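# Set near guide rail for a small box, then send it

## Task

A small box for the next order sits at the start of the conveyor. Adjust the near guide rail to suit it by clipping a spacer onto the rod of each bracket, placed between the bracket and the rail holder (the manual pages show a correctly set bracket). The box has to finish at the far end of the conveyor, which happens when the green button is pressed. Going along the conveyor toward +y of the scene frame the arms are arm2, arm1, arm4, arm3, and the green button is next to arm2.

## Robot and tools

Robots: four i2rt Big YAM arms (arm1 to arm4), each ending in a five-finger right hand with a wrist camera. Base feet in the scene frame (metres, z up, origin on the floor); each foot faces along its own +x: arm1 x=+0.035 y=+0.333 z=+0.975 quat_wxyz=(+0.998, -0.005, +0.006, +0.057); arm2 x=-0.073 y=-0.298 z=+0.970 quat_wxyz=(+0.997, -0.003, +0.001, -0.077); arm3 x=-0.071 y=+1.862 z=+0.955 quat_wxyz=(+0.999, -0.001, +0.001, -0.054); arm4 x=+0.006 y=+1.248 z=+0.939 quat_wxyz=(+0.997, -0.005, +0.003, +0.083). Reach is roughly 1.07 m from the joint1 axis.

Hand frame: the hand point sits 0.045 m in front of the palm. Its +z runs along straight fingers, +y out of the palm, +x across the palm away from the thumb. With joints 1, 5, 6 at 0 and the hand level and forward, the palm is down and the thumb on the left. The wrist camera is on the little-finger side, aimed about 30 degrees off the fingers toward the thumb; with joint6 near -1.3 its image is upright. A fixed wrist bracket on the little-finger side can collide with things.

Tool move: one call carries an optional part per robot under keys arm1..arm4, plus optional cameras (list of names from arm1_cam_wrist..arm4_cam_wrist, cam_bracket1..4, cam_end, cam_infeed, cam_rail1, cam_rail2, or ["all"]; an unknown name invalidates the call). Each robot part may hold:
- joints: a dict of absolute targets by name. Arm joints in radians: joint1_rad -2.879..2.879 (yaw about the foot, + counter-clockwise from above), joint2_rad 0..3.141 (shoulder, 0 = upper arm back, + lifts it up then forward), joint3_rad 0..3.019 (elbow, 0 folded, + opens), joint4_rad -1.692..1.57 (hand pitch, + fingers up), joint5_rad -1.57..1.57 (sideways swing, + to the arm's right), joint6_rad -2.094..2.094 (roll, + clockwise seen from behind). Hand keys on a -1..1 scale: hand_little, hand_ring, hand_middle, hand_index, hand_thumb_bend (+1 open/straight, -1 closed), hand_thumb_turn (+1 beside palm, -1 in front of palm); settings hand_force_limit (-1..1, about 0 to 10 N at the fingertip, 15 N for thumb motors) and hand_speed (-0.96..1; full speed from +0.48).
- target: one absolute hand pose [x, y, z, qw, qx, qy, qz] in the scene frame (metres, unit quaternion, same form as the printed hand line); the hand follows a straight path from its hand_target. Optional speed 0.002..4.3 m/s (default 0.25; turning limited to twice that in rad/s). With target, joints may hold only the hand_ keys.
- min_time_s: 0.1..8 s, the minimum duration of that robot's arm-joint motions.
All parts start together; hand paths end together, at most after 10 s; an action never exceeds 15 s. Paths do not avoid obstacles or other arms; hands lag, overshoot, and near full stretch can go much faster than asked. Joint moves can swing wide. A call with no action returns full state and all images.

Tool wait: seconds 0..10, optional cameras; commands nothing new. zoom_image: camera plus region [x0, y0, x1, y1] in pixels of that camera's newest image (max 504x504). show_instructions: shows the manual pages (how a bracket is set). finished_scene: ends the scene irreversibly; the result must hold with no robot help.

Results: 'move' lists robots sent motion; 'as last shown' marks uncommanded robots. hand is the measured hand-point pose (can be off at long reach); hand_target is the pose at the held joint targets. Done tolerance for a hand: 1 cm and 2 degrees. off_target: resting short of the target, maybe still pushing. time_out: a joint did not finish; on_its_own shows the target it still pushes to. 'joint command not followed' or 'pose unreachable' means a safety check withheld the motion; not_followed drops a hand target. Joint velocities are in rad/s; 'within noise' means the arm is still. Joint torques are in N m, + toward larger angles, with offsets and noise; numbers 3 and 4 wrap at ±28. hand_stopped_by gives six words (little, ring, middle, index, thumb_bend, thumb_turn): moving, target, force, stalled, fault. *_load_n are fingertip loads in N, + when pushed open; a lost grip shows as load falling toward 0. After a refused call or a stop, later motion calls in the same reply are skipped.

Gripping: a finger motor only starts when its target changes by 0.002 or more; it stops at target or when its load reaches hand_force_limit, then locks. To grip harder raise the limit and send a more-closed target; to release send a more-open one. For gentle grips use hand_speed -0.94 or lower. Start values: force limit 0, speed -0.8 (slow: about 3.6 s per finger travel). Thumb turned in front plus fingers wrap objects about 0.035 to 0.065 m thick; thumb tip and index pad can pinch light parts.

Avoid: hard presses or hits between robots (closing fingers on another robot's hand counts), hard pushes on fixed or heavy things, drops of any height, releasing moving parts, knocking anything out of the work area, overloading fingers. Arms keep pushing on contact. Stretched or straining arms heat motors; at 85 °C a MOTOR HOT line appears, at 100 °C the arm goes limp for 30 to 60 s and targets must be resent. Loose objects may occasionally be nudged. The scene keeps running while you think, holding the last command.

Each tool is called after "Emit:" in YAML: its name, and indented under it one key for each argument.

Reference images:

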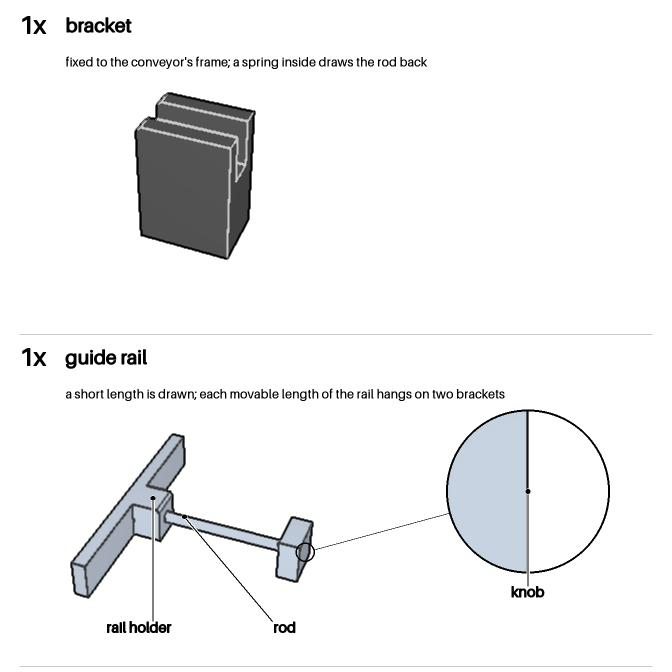

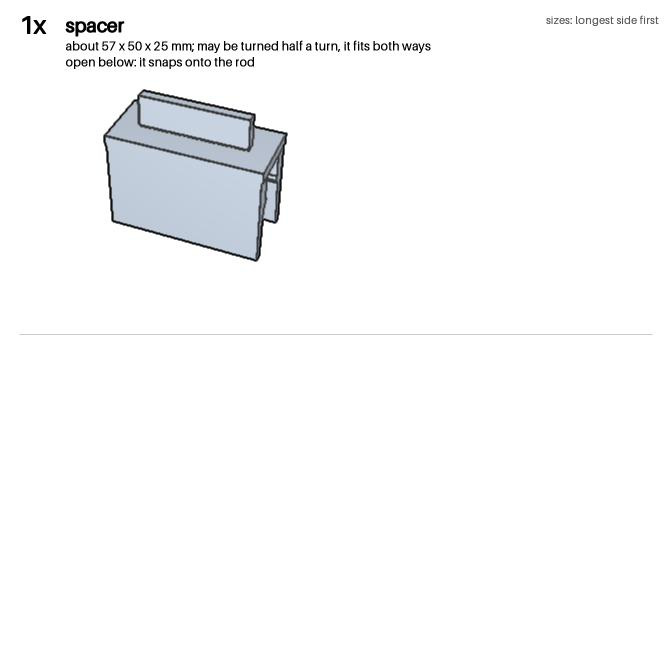

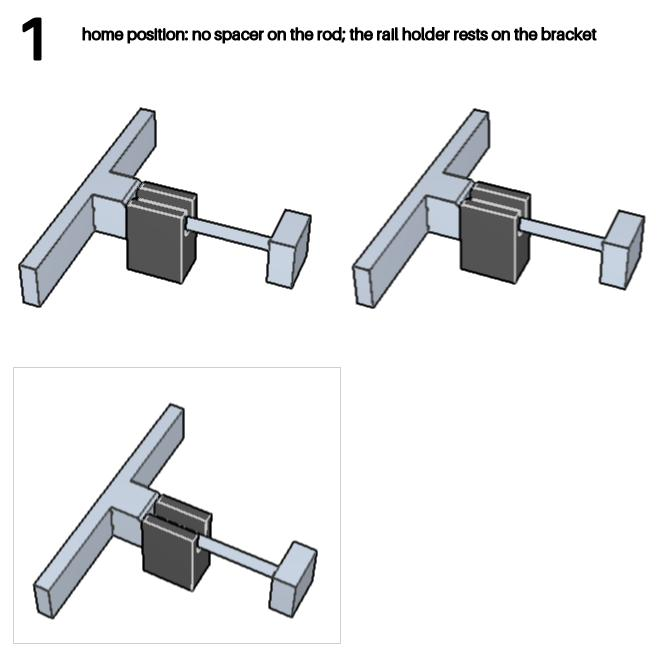

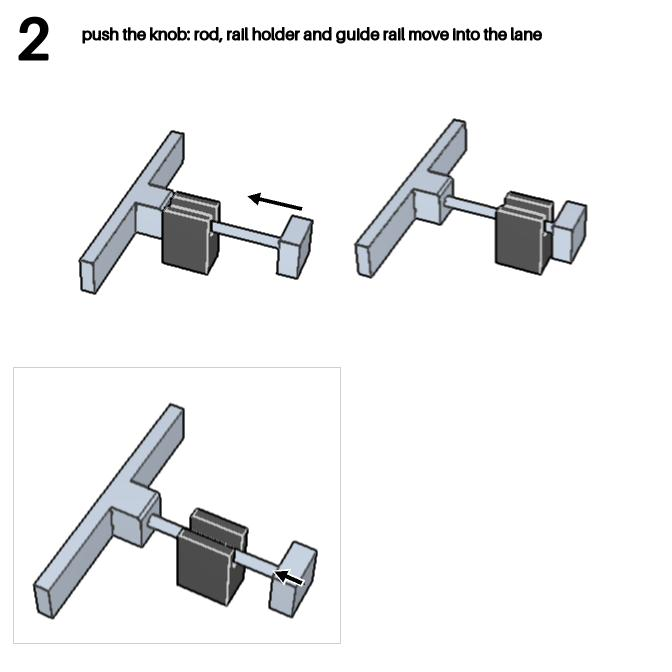

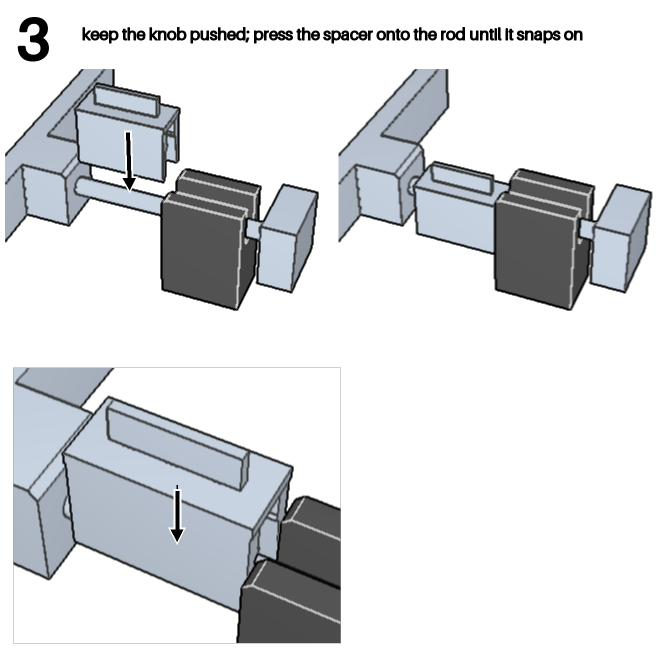

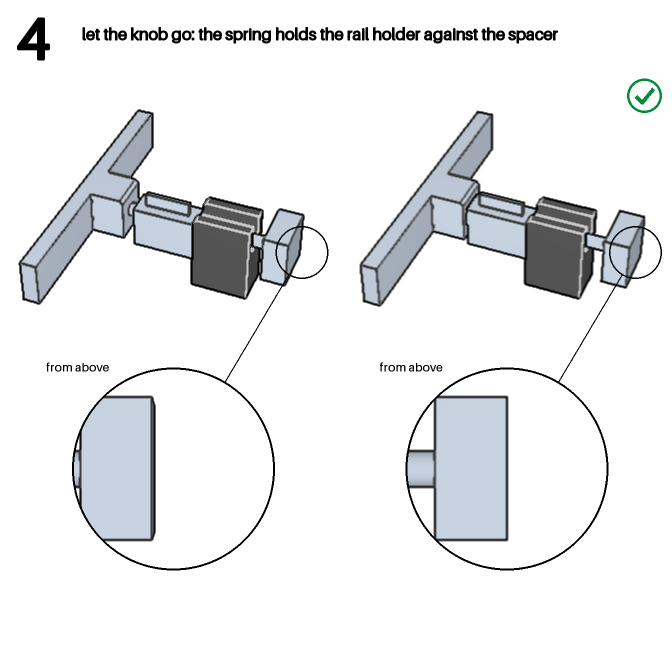

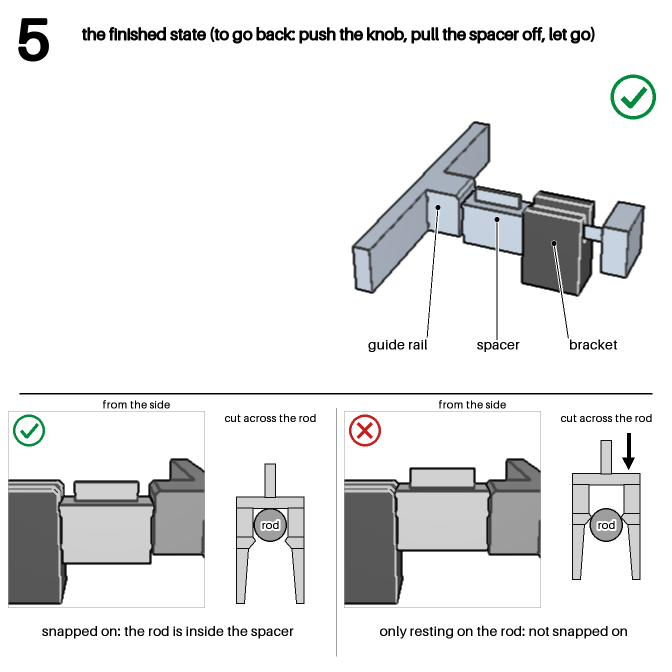

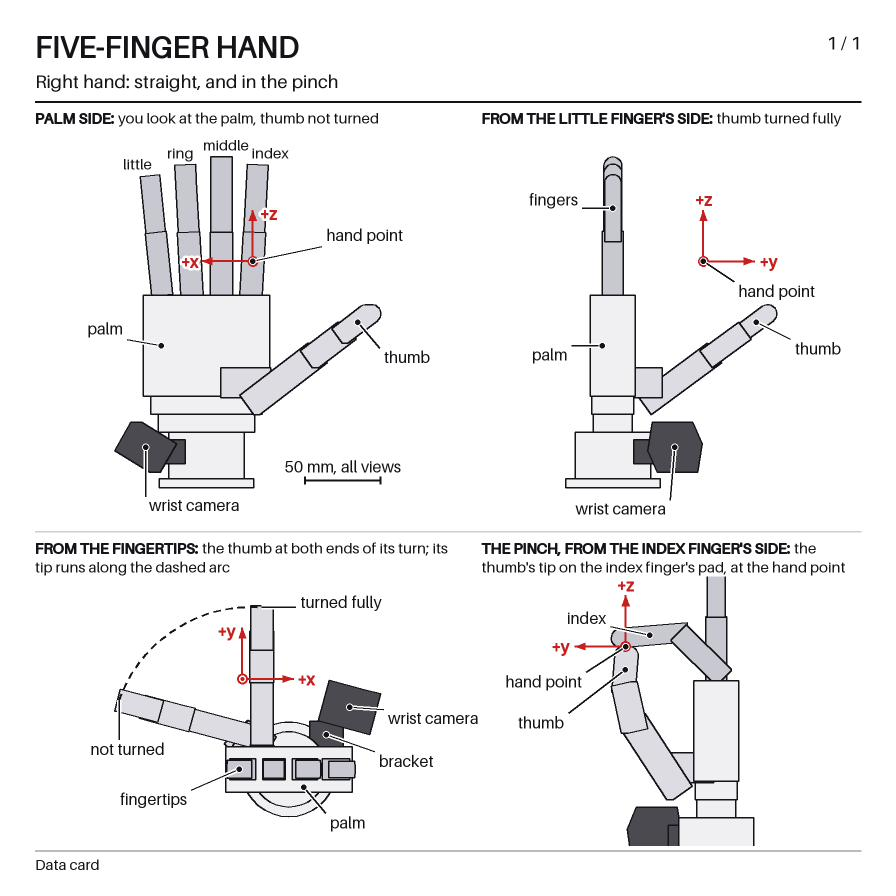

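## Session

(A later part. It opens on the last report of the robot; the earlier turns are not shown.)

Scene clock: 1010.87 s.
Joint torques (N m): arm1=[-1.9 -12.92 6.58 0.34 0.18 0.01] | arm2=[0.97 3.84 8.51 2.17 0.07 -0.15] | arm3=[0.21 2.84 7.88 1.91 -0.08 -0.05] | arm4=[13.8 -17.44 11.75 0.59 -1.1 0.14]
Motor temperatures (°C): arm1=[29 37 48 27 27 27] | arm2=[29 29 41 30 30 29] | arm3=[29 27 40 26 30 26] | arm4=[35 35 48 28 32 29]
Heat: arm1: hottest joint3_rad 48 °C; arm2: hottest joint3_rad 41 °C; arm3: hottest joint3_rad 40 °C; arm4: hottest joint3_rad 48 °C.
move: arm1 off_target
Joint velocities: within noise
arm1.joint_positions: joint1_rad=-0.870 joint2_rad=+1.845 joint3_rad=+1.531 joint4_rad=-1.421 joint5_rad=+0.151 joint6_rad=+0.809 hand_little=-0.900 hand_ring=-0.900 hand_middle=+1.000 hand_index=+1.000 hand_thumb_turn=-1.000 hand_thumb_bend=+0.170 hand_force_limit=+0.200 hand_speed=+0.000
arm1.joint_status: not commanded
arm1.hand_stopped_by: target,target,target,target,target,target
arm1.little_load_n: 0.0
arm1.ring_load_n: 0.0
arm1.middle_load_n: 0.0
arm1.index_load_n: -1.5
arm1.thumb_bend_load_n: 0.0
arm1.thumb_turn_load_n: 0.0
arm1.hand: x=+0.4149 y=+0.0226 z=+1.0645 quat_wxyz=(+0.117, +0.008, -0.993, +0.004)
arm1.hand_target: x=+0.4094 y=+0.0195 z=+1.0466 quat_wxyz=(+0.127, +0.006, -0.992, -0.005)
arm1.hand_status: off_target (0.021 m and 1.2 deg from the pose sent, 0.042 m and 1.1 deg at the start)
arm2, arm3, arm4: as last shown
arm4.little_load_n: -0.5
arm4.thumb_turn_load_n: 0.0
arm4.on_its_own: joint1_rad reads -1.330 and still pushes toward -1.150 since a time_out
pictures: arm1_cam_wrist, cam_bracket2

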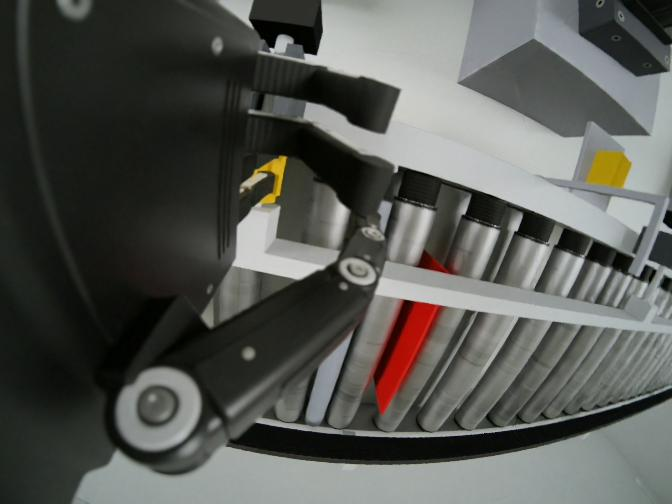

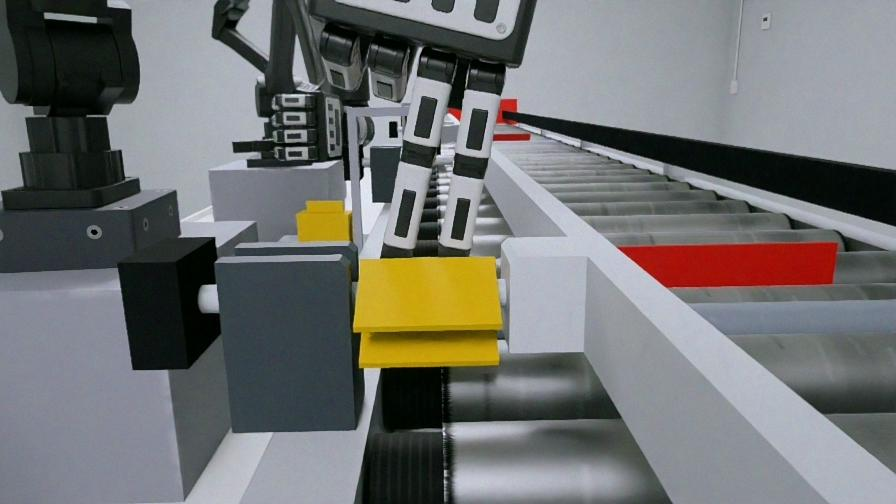

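Emit:
move:
  arm1: {"target": [0.418, 0.045, 1.10, 0.1225, 0, -0.9925, 0], "speed": 0.08}

Emit:
move:
  arm1: {"target": [0.424, 0.058, 1.07, 0.1225, 0, -0.9925, 0], "speed": 0.08}
  cameras: ["cam_bracket2"]

Emit:
zoom_image:
  camera: "cam_bracket2"
  region: [300, 140, 560, 400]

Scene clock: 1039.73 s.
Joint torques (N m): arm1=[0.21 -15.03 8.77 -0.96 0.02 0.22] | arm2=[0.91 3.84 8.5 2.15 0.07 -0.15] | arm3=[0.26 2.78 7.88 1.91 -0.08 -0.05] | arm4=[13.63 -17.55 11.78 0.54 -1.1 0.13]
Motor temperatures (°C): arm1=[29 37 45 27 27 27] | arm2=[29 29 42 30 30 29] | arm3=[29 27 40 26 30 26] | arm4=[35 35 48 28 33 29]
Heat: arm1: hottest joint3_rad 45 °C; arm2: hottest joint3_rad 42 °C; arm3: hottest joint3_rad 40 °C; arm4: hottest joint3_rad 48 °C.
move: arm1 off_target
Joint velocities: within noise
arm1.joint_positions: joint1_rad=-0.849 joint2_rad=+1.803 joint3_rad=+1.531 joint4_rad=-1.490 joint5_rad=+0.149 joint6_rad=+0.861 hand_little=-0.900 hand_ring=-0.900 hand_middle=+1.000 hand_index=+1.000 hand_thumb_turn=-1.000 hand_thumb_bend=+0.170 hand_force_limit=+0.200 hand_speed=+0.000
arm1.joint_status: not commanded
arm1.hand_stopped_by: target,target,target,target,target,target
arm1.little_load_n: 0.0
arm1.ring_load_n: 0.0
arm1.middle_load_n: 0.0
arm1.index_load_n: 0.0
arm1.thumb_bend_load_n: 0.0
arm1.thumb_turn_load_n: 0.0
arm1.hand: x=+0.4122 y=+0.0413 z=+1.0872 quat_wxyz=(+0.126, -0.007, -0.992, -0.002)
arm1.hand_target: x=+0.4210 y=+0.0415 z=+1.0994 quat_wxyz=(+0.117, -0.007, -0.993, +0.005)
arm1.hand_status: off_target (0.015 m and 0.9 deg from the pose sent, 0.042 m and 1.2 deg at the start)
arm2, arm3, arm4: as last shown
arm3.index_load_n: 0.5
arm4.little_load_n: 0.0
arm4.thumb_turn_load_n: 0.5
arm4.on_its_own: joint1_rad reads -1.330 and still pushes toward -1.150 since a time_out
pictures: none

Scene clock: 1040.80 s.
Joint torques (N m): arm1=[0.03 -13.63 6.52 0.12 0.03 0.22] | arm2=[0.97 3.78 8.53 2.15 0.07 -0.15] | arm3=[0.26 2.84 7.87 1.91 -0.08 -0.05] | arm4=[13.74 -17.49 11.75 0.54 -1.11 0.13]
Motor temperatures (°C): arm1=[29 37 45 27 27 27] | arm2=[29 29 42 30 30 29] | arm3=[29 27 40 26 30 26] | arm4=[35 35 48 28 33 29]
Heat: arm1: hottest joint3_rad 45 °C; arm2: hottest joint3_rad 42 °C; arm3: hottest joint3_rad 40 °C; arm4: hottest joint3_rad 48 °C.
move: arm1 done
Joint velocities: within noise
arm1.joint_positions: joint1_rad=-0.820 joint2_rad=+1.803 joint3_rad=+1.496 joint4_rad=-1.455 joint5_rad=+0.143 joint6_rad=+0.875 hand_little=-0.900 hand_ring=-0.900 hand_middle=+1.000 hand_index=+1.000 hand_thumb_turn=-1.000 hand_thumb_bend=+0.170 hand_force_limit=+0.200 hand_speed=+0.000
arm1.joint_status: not commanded
arm1.hand_stopped_by: target,target,target,target,target,target
arm1.little_load_n: 0.0
arm1.ring_load_n: 0.5
arm1.middle_load_n: 0.0
arm1.index_load_n: 0.0
arm1.thumb_bend_load_n: 0.0
arm1.thumb_turn_load_n: 0.0
arm1.hand: x=+0.4191 y=+0.0553 z=+1.0741 quat_wxyz=(+0.124, +0.001, -0.992, -0.002)
arm1.hand_target: x=+0.4236 y=+0.0585 z=+1.0702 quat_wxyz=(+0.123, +0.000, -0.992, -0.001)
arm1.hand_status: done (0.007 m and 0.3 deg from the pose sent, 0.027 m and 0.9 deg at the start)
arm2, arm3, arm4: as last shown
arm3.index_load_n: 0.0
arm4.thumb_turn_load_n: 0.0
arm4.on_its_own: joint1_rad reads -1.330 and still pushes toward -1.150 since a time_out

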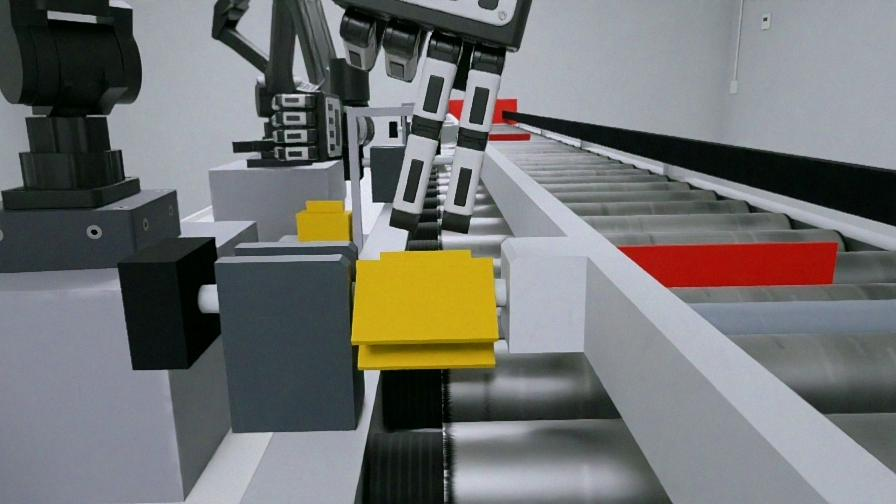

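Scaled by 1.938.

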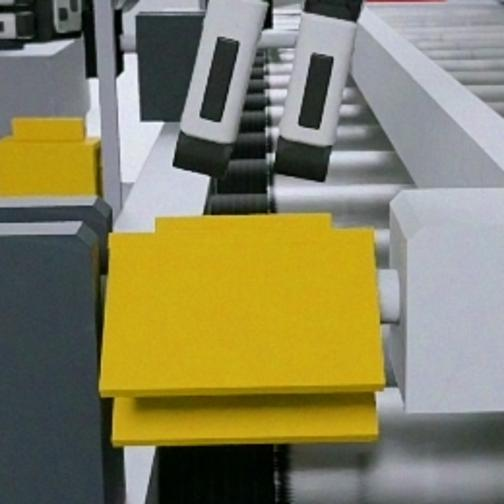

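Emit:
move:
  arm1: {"target": [0.421, 0.020, 1.062, 0.1225, 0, -0.9925, 0], "speed": 0.05}

Emit:
move:
  arm1: {"target": [0.421, 0.000, 1.062, 0.1225, 0, -0.9925, 0], "speed": 0.05}
  cameras: ["cam_bracket2", "arm1_cam_wrist"]

Emit:
zoom_image:
  camera: "cam_bracket2"
  region: [300, 140, 560, 400]

Scene clock: 1048.53 s.
Joint torques (N m): arm1=[-1.85 -13.45 9.96 0.17 0.17 -0.03] | arm2=[0.97 3.9 8.51 2.15 0.07 -0.15] | arm3=[0.21 2.84 7.88 1.91 -0.08 -0.05] | arm4=[13.68 -17.61 11.78 0.55 -1.11 0.13]
Motor temperatures (°C): arm1=[29 37 45 27 27 27] | arm2=[29 29 42 30 30 29] | arm3=[29 27 40 26 30 26] | arm4=[35 36 48 28 33 29]
Heat: arm1: hottest joint3_rad 45 °C; arm2: hottest joint3_rad 42 °C; arm3: hottest joint3_rad 40 °C; arm4: hottest joint3_rad 48 °C.
move: arm1 off_target
Joint velocities: within noise
arm1.joint_positions: joint1_rad=-0.855 joint2_rad=+1.846 joint3_rad=+1.514 joint4_rad=-1.450 joint5_rad=+0.149 joint6_rad=+0.841 hand_little=-0.900 hand_ring=-0.900 hand_middle=+1.000 hand_index=+1.000 hand_thumb_turn=-1.000 hand_thumb_bend=+0.170 hand_force_limit=+0.200 hand_speed=+0.000
arm1.joint_status: not commanded
arm1.hand_stopped_by: target,target,target,target,target,target
arm1.little_load_n: 0.0
arm1.ring_load_n: 0.0
arm1.middle_load_n: 0.0
arm1.index_load_n: 0.0
arm1.thumb_bend_load_n: 0.0
arm1.thumb_turn_load_n: 0.0
arm1.hand: x=+0.4110 y=+0.0374 z=+1.0603 quat_wxyz=(+0.133, +0.001, -0.991, -0.010)
arm1.hand_target: x=+0.4212 y=+0.0205 z=+1.0625 quat_wxyz=(+0.122, +0.001, -0.993, +0.001)
arm1.hand_status: off_target (0.020 m and 1.7 deg from the pose sent, 0.037 m and 0.3 deg at the start)
arm2, arm3, arm4: as last shown
arm3.thumb_turn_load_n: 0.5
arm4.thumb_turn_load_n: 0.5
arm4.on_its_own: joint1_rad reads -1.330 and still pushes toward -1.150 since a time_out
pictures: none

Scene clock: 1049.50 s.
Joint torques (N m): arm1=[-2.55 -12.92 10.51 -0.2 0.21 0.08] | arm2=[1.03 3.84 8.51 2.17 0.07 -0.15] | arm3=[0.26 2.84 7.87 1.91 -0.08 -0.05] | arm4=[13.8 -17.49 11.77 0.57 -1.1 0.14]
Motor temperatures (°C): arm1=[29 37 45 27 27 27] | arm2=[29 29 42 30 30 29] | arm3=[29 27 40 26 30 26] | arm4=[35 36 48 28 33 29]
Heat: arm1: hottest joint3_rad 45 °C; arm2: hottest joint3_rad 42 °C; arm3: hottest joint3_rad 40 °C; arm4: hottest joint3_rad 48 °C.
move: arm1 off_target
Joint velocities: within noise
arm1.joint_positions: joint1_rad=-0.872 joint2_rad=+1.869 joint3_rad=+1.557 joint4_rad=-1.464 joint5_rad=+0.151 joint6_rad=+0.798 hand_little=-0.900 hand_ring=-0.900 hand_middle=+1.000 hand_index=+1.000 hand_thumb_turn=-1.000 hand_thumb_bend=+0.170 hand_force_limit=+0.200 hand_speed=+0.000
arm1.joint_status: not commanded
arm1.hand_stopped_by: target,target,target,target,target,target
arm1.little_load_n: 0.0
arm1.ring_load_n: 0.0
arm1.middle_load_n: -0.5
arm1.index_load_n: -3.0
arm1.thumb_bend_load_n: 0.0
arm1.thumb_turn_load_n: 0.0
arm1.hand: x=+0.4120 y=+0.0240 z=+1.0639 quat_wxyz=(+0.131, +0.014, -0.991, -0.012)
arm1.hand_target: x=+0.4176 y=+0.0036 z=+1.0617 quat_wxyz=(+0.127, +0.006, -0.992, -0.005)
arm1.hand_status: off_target (0.026 m and 2.3 deg from the pose sent, 0.039 m and 1.7 deg at the start)
arm2, arm3, arm4: as last shown
arm3.little_load_n: -0.5
arm3.thumb_turn_load_n: 0.0
arm4.thumb_turn_load_n: 0.0
arm4.on_its_own: joint1_rad reads -1.330 and still pushes toward -1.150 since a time_out
pictures: arm1_cam_wrist, cam_bracket2

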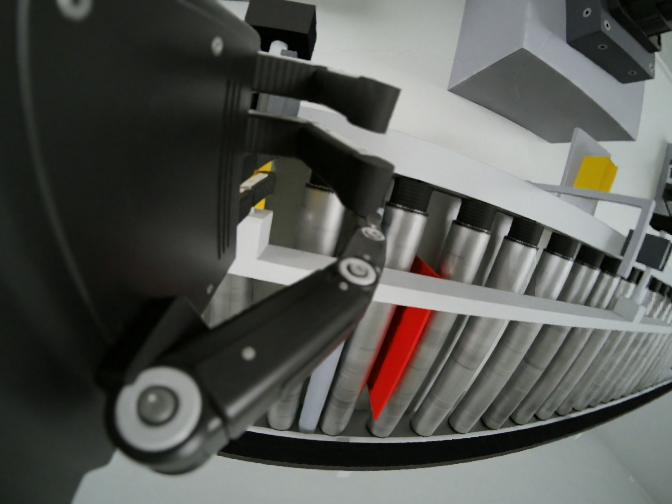

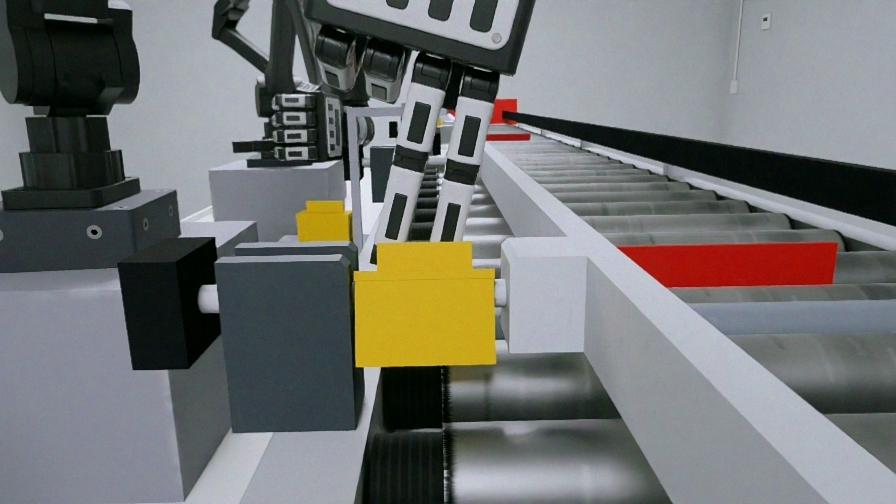

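Scaled by 1.938.

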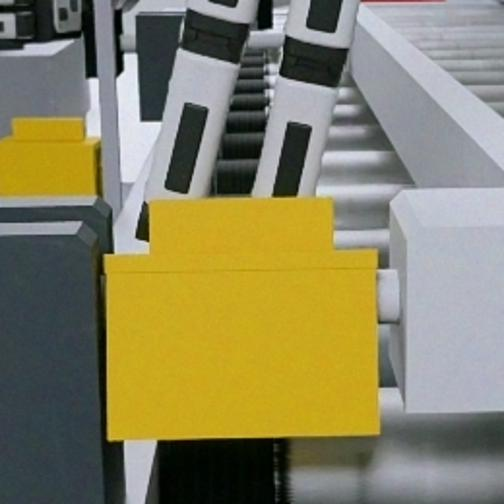

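Emit:
move:
  arm1: {"target": [0.424, 0.050, 1.080, 0.1225, 0, -0.9925, 0], "speed": 0.08}
  cameras: ["cam_bracket2"]

Emit:
zoom_image:
  camera: "cam_bracket2"
  region: [330, 200, 530, 400]

Scene clock: 1058.83 s.
Joint torques (N m): arm1=[-0.44 -15.33 6.57 -0.55 0.01 0.22] | arm2=[0.91 3.78 8.5 2.17 0.07 -0.15] | arm3=[0.21 2.84 7.88 1.91 -0.08 -0.05] | arm4=[13.68 -17.55 11.75 0.58 -1.11 0.13]
Motor temperatures (°C): arm1=[29 37 47 27 27 27] | arm2=[29 29 42 30 30 29] | arm3=[29 27 40 26 30 26] | arm4=[35 36 48 28 33 29]
Heat: arm1: hottest joint3_rad 47 °C; arm2: hottest joint3_rad 42 °C; arm3: hottest joint3_rad 40 °C; arm4: hottest joint3_rad 48 °C.
move: arm1 off_target
Joint velocities: within noise
arm1.joint_positions: joint1_rad=-0.832 joint2_rad=+1.823 joint3_rad=+1.536 joint4_rad=-1.453 joint5_rad=+0.148 joint6_rad=+0.875 hand_little=-0.900 hand_ring=-0.900 hand_middle=+1.000 hand_index=+1.000 hand_thumb_turn=-1.000 hand_thumb_bend=+0.170 hand_force_limit=+0.200 hand_speed=+0.000
arm1.joint_status: not commanded
arm1.hand_stopped_by: target,target,target,target,target,target
arm1.little_load_n: 0.5
arm1.ring_load_n: 0.0
arm1.middle_load_n: -0.5
arm1.index_load_n: 0.0
arm1.thumb_bend_load_n: 0.0
arm1.thumb_turn_load_n: 0.0
arm1.hand: x=+0.4264 y=+0.0400 z=+1.0768 quat_wxyz=(+0.118, -0.006, -0.993, +0.006)
arm1.hand_target: x=+0.4266 y=+0.0463 z=+1.0796 quat_wxyz=(+0.118, -0.007, -0.993, +0.006)
arm1.hand_status: off_target (0.011 m and 1.1 deg from the pose sent, 0.033 m and 2.3 deg at the start)
arm2.joint_positions: joint1_rad=+0.146 joint2_rad=+0.560 joint3_rad=+1.336 joint4_rad=-1.211 joint5_rad=+0.058 joint6_rad=-1.149 hand_little=+1.000 hand_ring=+1.000 hand_middle=+1.000 hand_index=+1.000 hand_thumb_turn=+1.000 hand_thumb_bend=+1.000 hand_force_limit=+0.000 hand_speed=-0.800
arm2.joint_status: not commanded
arm2.hand_stopped_by: target,target,target,target,target,target
arm2.little_load_n: 0.0
arm2.ring_load_n: 0.0
arm2.middle_load_n: 0.0
arm2.index_load_n: 0.0
arm2.thumb_bend_load_n: 0.0
arm2.thumb_turn_load_n: 0.0
arm2.hand: x=+0.1562 y=-0.3514 z=+1.4671 quat_wxyz=(-0.084, +0.821, -0.194, +0.530)
arm2.hand_target: x=+0.1552 y=-0.3513 z=+1.4789 quat_wxyz=(-0.086, +0.814, -0.192, +0.541)
arm2.hand_status: not commanded
arm3.joint_positions: joint1_rad=-0.183 joint2_rad=+0.625 joint3_rad=+1.366 joint4_rad=-1.295 joint5_rad=-0.032 joint6_rad=-1.281 hand_little=+1.000 hand_ring=+1.000 hand_middle=+1.000 hand_index=+1.000 hand_thumb_turn=+1.000 hand_thumb_bend=+1.000 hand_force_limit=+0.000 hand_speed=-0.800
arm3.joint_status: not commanded
arm3.hand_stopped_by: target,target,target,target,target,target
arm3.little_load_n: 0.0
arm3.ring_load_n: 0.0
arm3.middle_load_n: 0.0
arm3.index_load_n: 0.0
arm3.thumb_bend_load_n: 0.0
arm3.thumb_turn_load_n: 0.0
arm3.hand: x=+0.1496 y=+1.7528 z=+1.4379 quat_wxyz=(-0.013, +0.840, -0.242, +0.485)
arm3.hand_target: x=+0.1488 y=+1.7531 z=+1.4458 quat_wxyz=(-0.013, +0.836, -0.241, +0.494)
arm3.hand_status: not commanded
arm4.joint_positions: joint1_rad=-1.330 joint2_rad=+2.314 joint3_rad=+1.506 joint4_rad=+0.890 joint5_rad=+0.528 joint6_rad=-1.590 hand_little=-0.950 hand_ring=-0.950 hand_middle=-0.950 hand_index=-0.950 hand_thumb_turn=-0.950 hand_thumb_bend=+1.000 hand_force_limit=+0.000 hand_speed=+0.000
arm4.joint_status: not commanded
arm4.hand_stopped_by: target,target,target,target,target,target
arm4.little_load_n: 0.0
arm4.ring_load_n: 0.0
arm4.middle_load_n: 0.0
arm4.index_load_n: 0.0
arm4.thumb_bend_load_n: 0.5
arm4.thumb_turn_load_n: 0.5
arm4.on_its_own: joint1_rad reads -1.330 and still pushes toward -1.150 since a time_out
arm4.hand: x=+0.1867 y=+0.4502 z=+1.0220 quat_wxyz=(+0.546, +0.444, -0.512, +0.493)
arm4.hand_target: x=+0.3376 y=+0.4875 z=+1.0078 quat_wxyz=(+0.487, +0.497, -0.467, +0.545)
arm4.hand_status: not commanded

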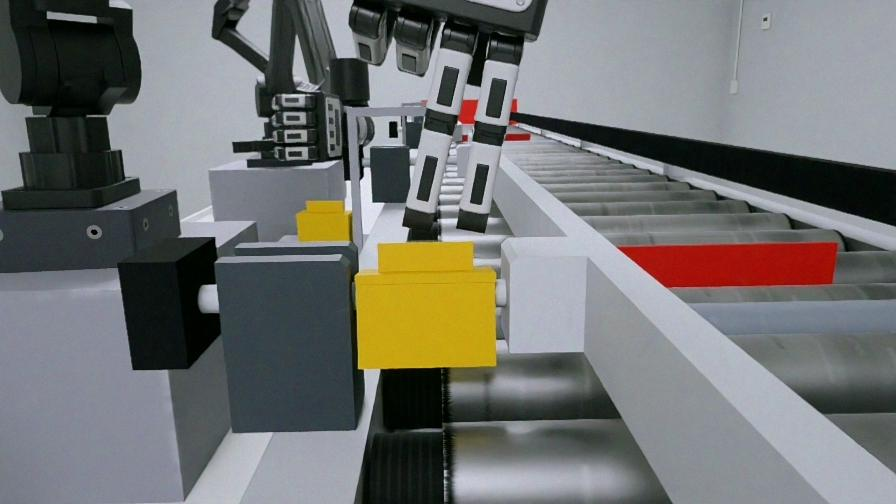

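Scaled by 2.520.

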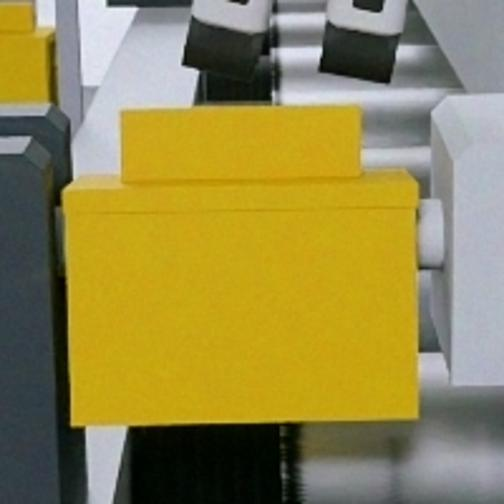

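Emit:
move:
  arm1: {"target": [0.410, 0.030, 1.16, 0.1225, 0, -0.9925, 0], "speed": 0.15}

Emit:
move:
  arm1: {"target": [0.402, -0.045, 1.10, 0.0201, 0.0168, 0.7657, -0.6426], "speed": 0.3, "joints": {"hand_index": -1, "hand_middle": -1, "hand_ring": 1, "hand_little": 1, "hand_thumb_turn": 1, "hand_thumb_bend": 1, "hand_speed": 0.0, "hand_force_limit": 0.4}}
  cameras: ["cam_bracket2", "arm1_cam_wrist", "cam_rail1"]

Scene clock: 1105.60 s.
Joint torques (N m): arm1=[-1.79 -14.33 9.87 -0.98 0.19 -0.02] | arm2=[0.91 3.84 8.51 2.17 0.07 -0.15] | arm3=[0.21 2.84 7.88 1.91 -0.08 -0.05] | arm4=[13.8 -17.55 11.81 0.57 -1.11 0.13]
Motor temperatures (°C): arm1=[28 38 46 27 27 27] | arm2=[29 29 42 30 30 29] | arm3=[29 27 40 26 30 26] | arm4=[35 36 48 28 33 29]
Heat: arm1: hottest joint3_rad 46 °C; arm2: hottest joint3_rad 42 °C; arm3: hottest joint3_rad 40 °C; arm4: hottest joint3_rad 48 °C.
move: arm1 off_target
Joint velocities: within noise
arm1.joint_positions: joint1_rad=-0.858 joint2_rad=+1.783 joint3_rad=+1.657 joint4_rad=-1.650 joint5_rad=+0.149 joint6_rad=+0.838 hand_little=-0.900 hand_ring=-0.900 hand_middle=+1.000 hand_index=+1.000 hand_thumb_turn=-1.000 hand_thumb_bend=+0.170 hand_force_limit=+0.200 hand_speed=+0.000
arm1.joint_status: not commanded
arm1.hand_stopped_by: target,target,target,target,target,target
arm1.little_load_n: 0.0
arm1.ring_load_n: 0.0
arm1.middle_load_n: 0.0
arm1.index_load_n: 0.0
arm1.thumb_bend_load_n: 0.0
arm1.thumb_turn_load_n: 0.0
arm1.hand: x=+0.4090 y=+0.0390 z=+1.1461 quat_wxyz=(+0.131, +0.001, -0.991, -0.009)
arm1.hand_target: x=+0.4112 y=+0.0299 z=+1.1592 quat_wxyz=(+0.122, +0.001, -0.992, +0.000)
arm1.hand_status: off_target (0.017 m and 1.4 deg from the pose sent, 0.085 m and 1.1 deg at the start)
arm2, arm3, arm4: as last shown
arm2.ring_load_n: -0.5
arm4.thumb_bend_load_n: 0.0
arm4.on_its_own: joint1_rad reads -1.330 and still pushes toward -1.150 since a time_out
pictures: none

Scene clock: 1108.97 s.
Joint torques (N m): arm1=[0.56 -7.77 6.27 2.66 0.16 0] | arm2=[0.91 3.78 8.51 2.15 0.07 -0.14] | arm3=[0.26 2.84 7.88 1.91 -0.08 -0.05] | arm4=[13.8 -17.61 11.78 0.55 -1.11 0.14]
Motor temperatures (°C): arm1=[28 38 46 27 27 27] | arm2=[29 29 42 30 30 29] | arm3=[29 27 40 26 30 26] | arm4=[35 36 48 28 33 29]
Heat: arm1: hottest joint3_rad 46 °C; arm2: hottest joint3_rad 42 °C; arm3: hottest joint3_rad 40 °C; arm4: hottest joint3_rad 48 °C.
move: arm1 done
Joint velocities: within noise
arm1.joint_positions: joint1_rad=-0.674 joint2_rad=+1.436 joint3_rad=+0.662 joint4_rad=+0.433 joint5_rad=+0.978 joint6_rad=+0.343 hand_little=+1.000 hand_ring=+1.000 hand_middle=-1.000 hand_index=-1.000 hand_thumb_turn=+1.000 hand_thumb_bend=+1.000 hand_force_limit=+0.400 hand_speed=+0.000
arm1.joint_status: all done
arm1.hand_stopped_by: target,target,target,target,target,target
arm1.little_load_n: 0.0
arm1.ring_load_n: 0.0
arm1.middle_load_n: 0.0
arm1.index_load_n: 0.0
arm1.thumb_bend_load_n: -0.5
arm1.thumb_turn_load_n: 0.0
arm1.hand: x=+0.3938 y=-0.0489 z=+1.1043 quat_wxyz=(-0.015, -0.016, -0.767, +0.641)
arm1.hand_target: x=+0.3982 y=-0.0438 z=+1.0975 quat_wxyz=(-0.016, -0.006, -0.767, +0.641)
arm1.hand_status: done (0.010 m and 0.6 deg from the pose sent, 0.096 m and 82.7 deg at the start)
arm2, arm3, arm4: as last shown
arm2.little_load_n: 0.5
arm2.ring_load_n: 0.0
arm4.thumb_turn_load_n: 0.0
arm4.on_its_own: joint1_rad reads -1.330 and still pushes toward -1.150 since a time_out
pictures: arm1_cam_wrist, cam_bracket2, cam_rail1

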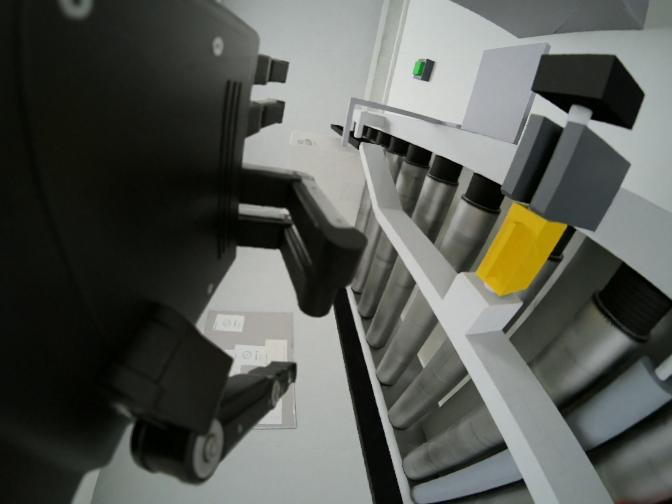

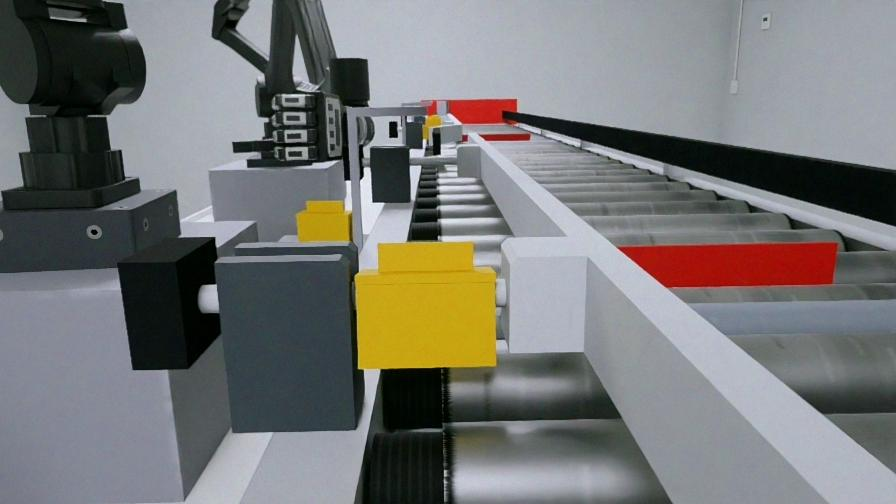

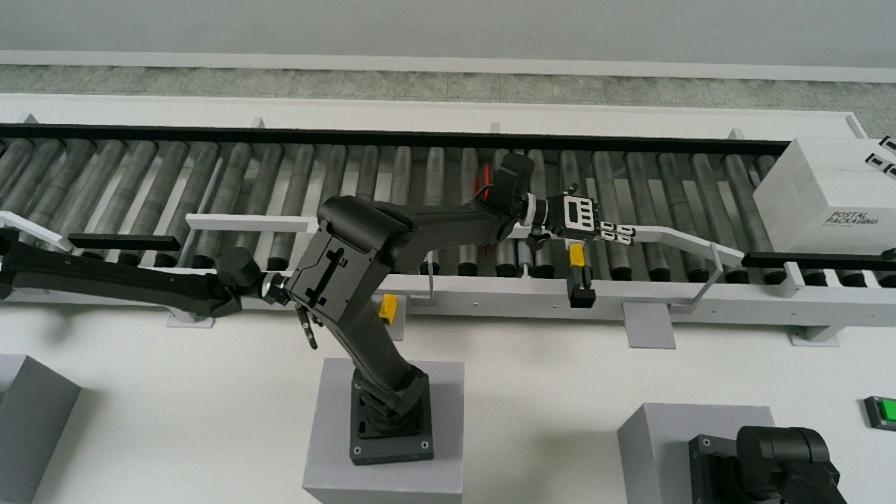

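Emit:
move:
  arm1: {"target": [0.410, -0.062, 1.03, 0.0201, 0.0168, 0.7657, -0.6426], "speed": 0.15}
  cameras: ["cam_bracket2", "arm1_cam_wrist"]

Emit:
zoom_image:
  camera: "cam_bracket2"
  region: [300, 100, 600, 400]

Emit:
zoom_image:
  camera: "arm1_cam_wrist"
  region: [220, 130, 480, 390]

Scene clock: 1116.77 s.
Joint torques (N m): arm1=[-0.97 -10.4 5.3 2.77 0.11 0.12] | arm2=[0.91 3.78 8.51 2.18 0.06 -0.15] | arm3=[0.21 2.9 7.88 1.91 -0.07 -0.05] | arm4=[13.63 -17.49 11.79 0.58 -1.1 0.13]
Motor temperatures (°C): arm1=[28 38 45 27 27 27] | arm2=[29 29 42 30 30 29] | arm3=[29 27 40 26 30 26] | arm4=[35 36 48 28 33 28]
Heat: arm1: hottest joint3_rad 45 °C; arm2: hottest joint3_rad 42 °C; arm3: hottest joint3_rad 40 °C; arm4: hottest joint3_rad 48 °C.
move: arm1 done
Joint velocities: within noise
arm1.joint_positions: joint1_rad=-0.674 joint2_rad=+1.680 joint3_rad=+0.658 joint4_rad=+0.674 joint5_rad=+0.971 joint6_rad=+0.341 hand_little=+1.000 hand_ring=+1.000 hand_middle=-1.000 hand_index=-1.000 hand_thumb_turn=+1.000 hand_thumb_bend=+1.000 hand_force_limit=+0.400 hand_speed=+0.000
arm1.joint_status: not commanded
arm1.hand_stopped_by: target,target,target,target,target,target
arm1.little_load_n: 0.0
arm1.ring_load_n: 0.0
arm1.middle_load_n: 0.0
arm1.index_load_n: 0.0
arm1.thumb_bend_load_n: 0.0
arm1.thumb_turn_load_n: -0.5
arm1.hand: x=+0.4092 y=-0.0589 z=+1.0287 quat_wxyz=(-0.015, -0.012, -0.769, +0.639)
arm1.hand_target: x=+0.4094 y=-0.0615 z=+1.0310 quat_wxyz=(-0.020, -0.017, -0.766, +0.643)
arm1.hand_status: done (0.003 m and 1.0 deg from the pose sent, 0.077 m and 0.6 deg at the start)
arm2, arm3, arm4: as last shown
arm2.little_load_n: 0.0
arm4.on_its_own: joint1_rad reads -1.330 and still pushes toward -1.150 since a time_out
pictures: arm1_cam_wrist, cam_bracket2

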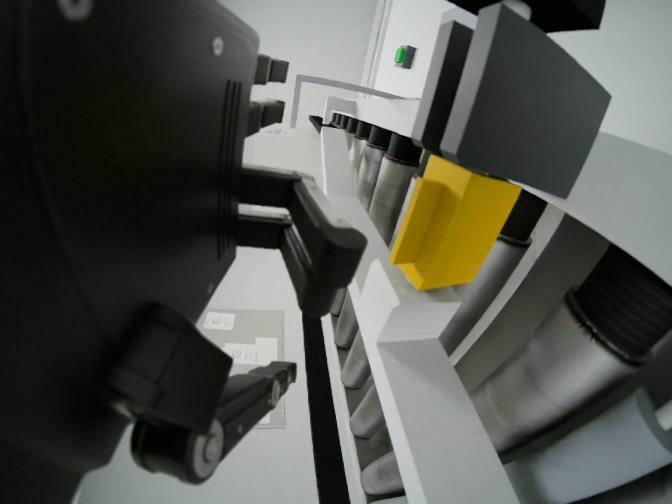

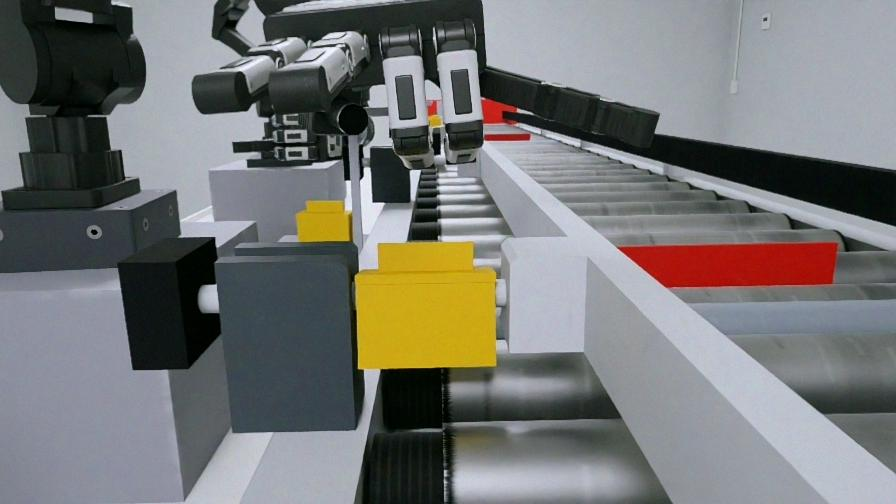

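Scaled by 1.680.

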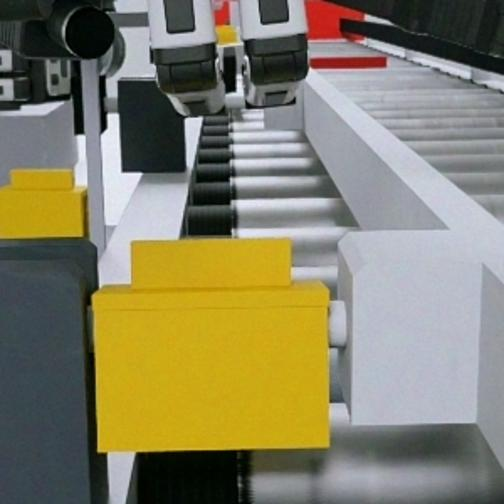

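Scaled by 1.938 from the camera's image (finer frame: 960x720).

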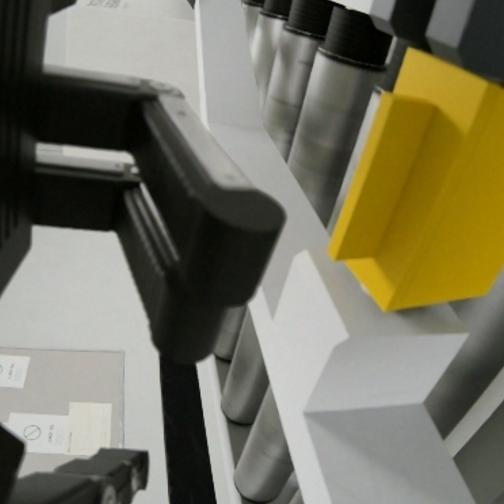

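Emit:
move:
  arm1: {"target": [0.404, -0.063, 1.000, 0.0201, 0.0168, 0.7657, -0.6426], "speed": 0.06}
  cameras: ["cam_bracket2", "arm1_cam_wrist"]

Emit:
zoom_image:
  camera: "cam_bracket2"
  region: [300, 140, 560, 400]

Scene clock: 1122.00 s.
Joint torques (N m): arm1=[-1.79 -9.29 4.27 2.63 0.09 0.08] | arm2=[0.91 3.84 8.51 2.15 0.07 -0.15] | arm3=[0.21 2.84 7.87 1.91 -0.08 -0.05] | arm4=[13.68 -17.61 11.78 0.57 -1.11 0.13]
Motor temperatures (°C): arm1=[28 37 45 27 27 27] | arm2=[29 29 42 30 30 29] | arm3=[29 27 40 26 30 26] | arm4=[35 36 48 28 33 28]
Heat: arm1: hottest joint3_rad 45 °C; arm2: hottest joint3_rad 42 °C; arm3: hottest joint3_rad 40 °C; arm4: hottest joint3_rad 48 °C.
move: arm1 done
Joint velocities: within noise
arm1.joint_positions: joint1_rad=-0.674 joint2_rad=+1.757 joint3_rad=+0.645 joint4_rad=+0.785 joint5_rad=+0.964 joint6_rad=+0.341 hand_little=+1.000 hand_ring=+1.000 hand_middle=-1.000 hand_index=-1.000 hand_thumb_turn=+1.000 hand_thumb_bend=+1.000 hand_force_limit=+0.400 hand_speed=+0.000
arm1.joint_status: not commanded
arm1.hand_stopped_by: target,target,target,target,target,target
arm1.little_load_n: 0.0
arm1.ring_load_n: 0.0
arm1.middle_load_n: 0.0
arm1.index_load_n: 0.0
arm1.thumb_bend_load_n: 0.0
arm1.thumb_turn_load_n: -0.5
arm1.hand: x=+0.4104 y=-0.0587 z=+1.0061 quat_wxyz=(-0.024, -0.015, -0.766, +0.642)
arm1.hand_target: x=+0.4040 y=-0.0629 z=+1.0009 quat_wxyz=(-0.020, -0.017, -0.766, +0.643)
arm1.hand_status: done (0.010 m and 0.5 deg from the pose sent, 0.029 m and 1.0 deg at the start)
arm2, arm3, arm4: as last shown
arm4.on_its_own: joint1_rad reads -1.330 and still pushes toward -1.150 since a time_out
pictures: arm1_cam_wrist, cam_bracket2

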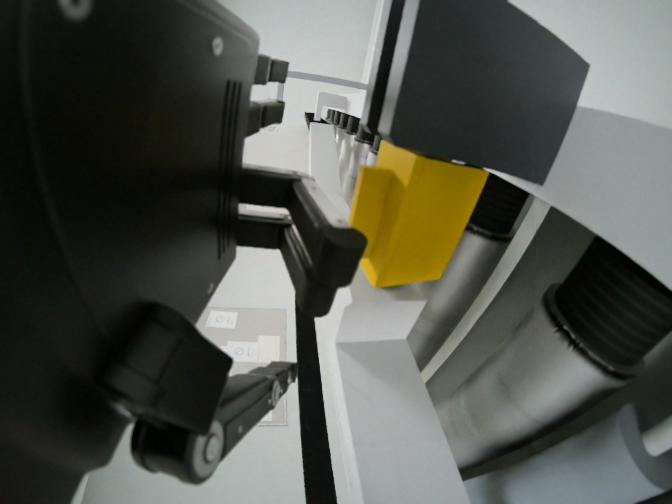

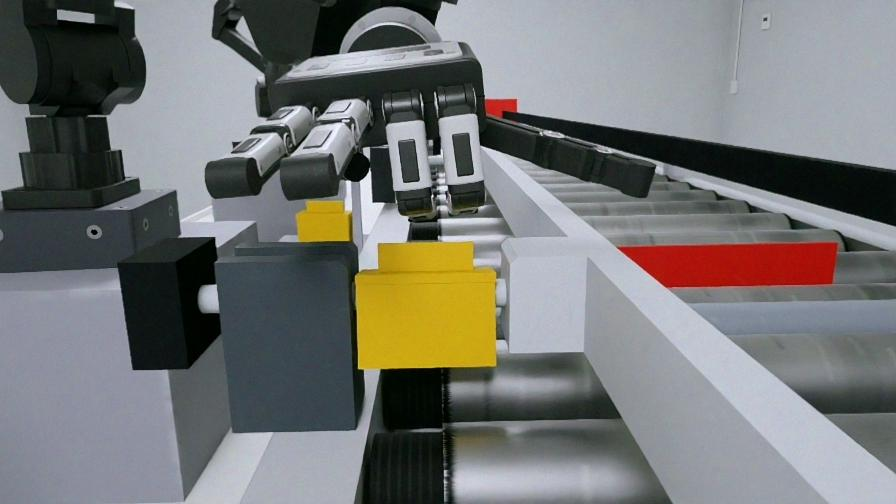

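Scaled by 1.938.

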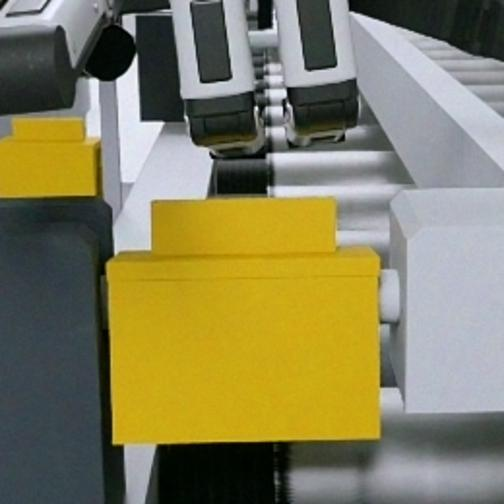

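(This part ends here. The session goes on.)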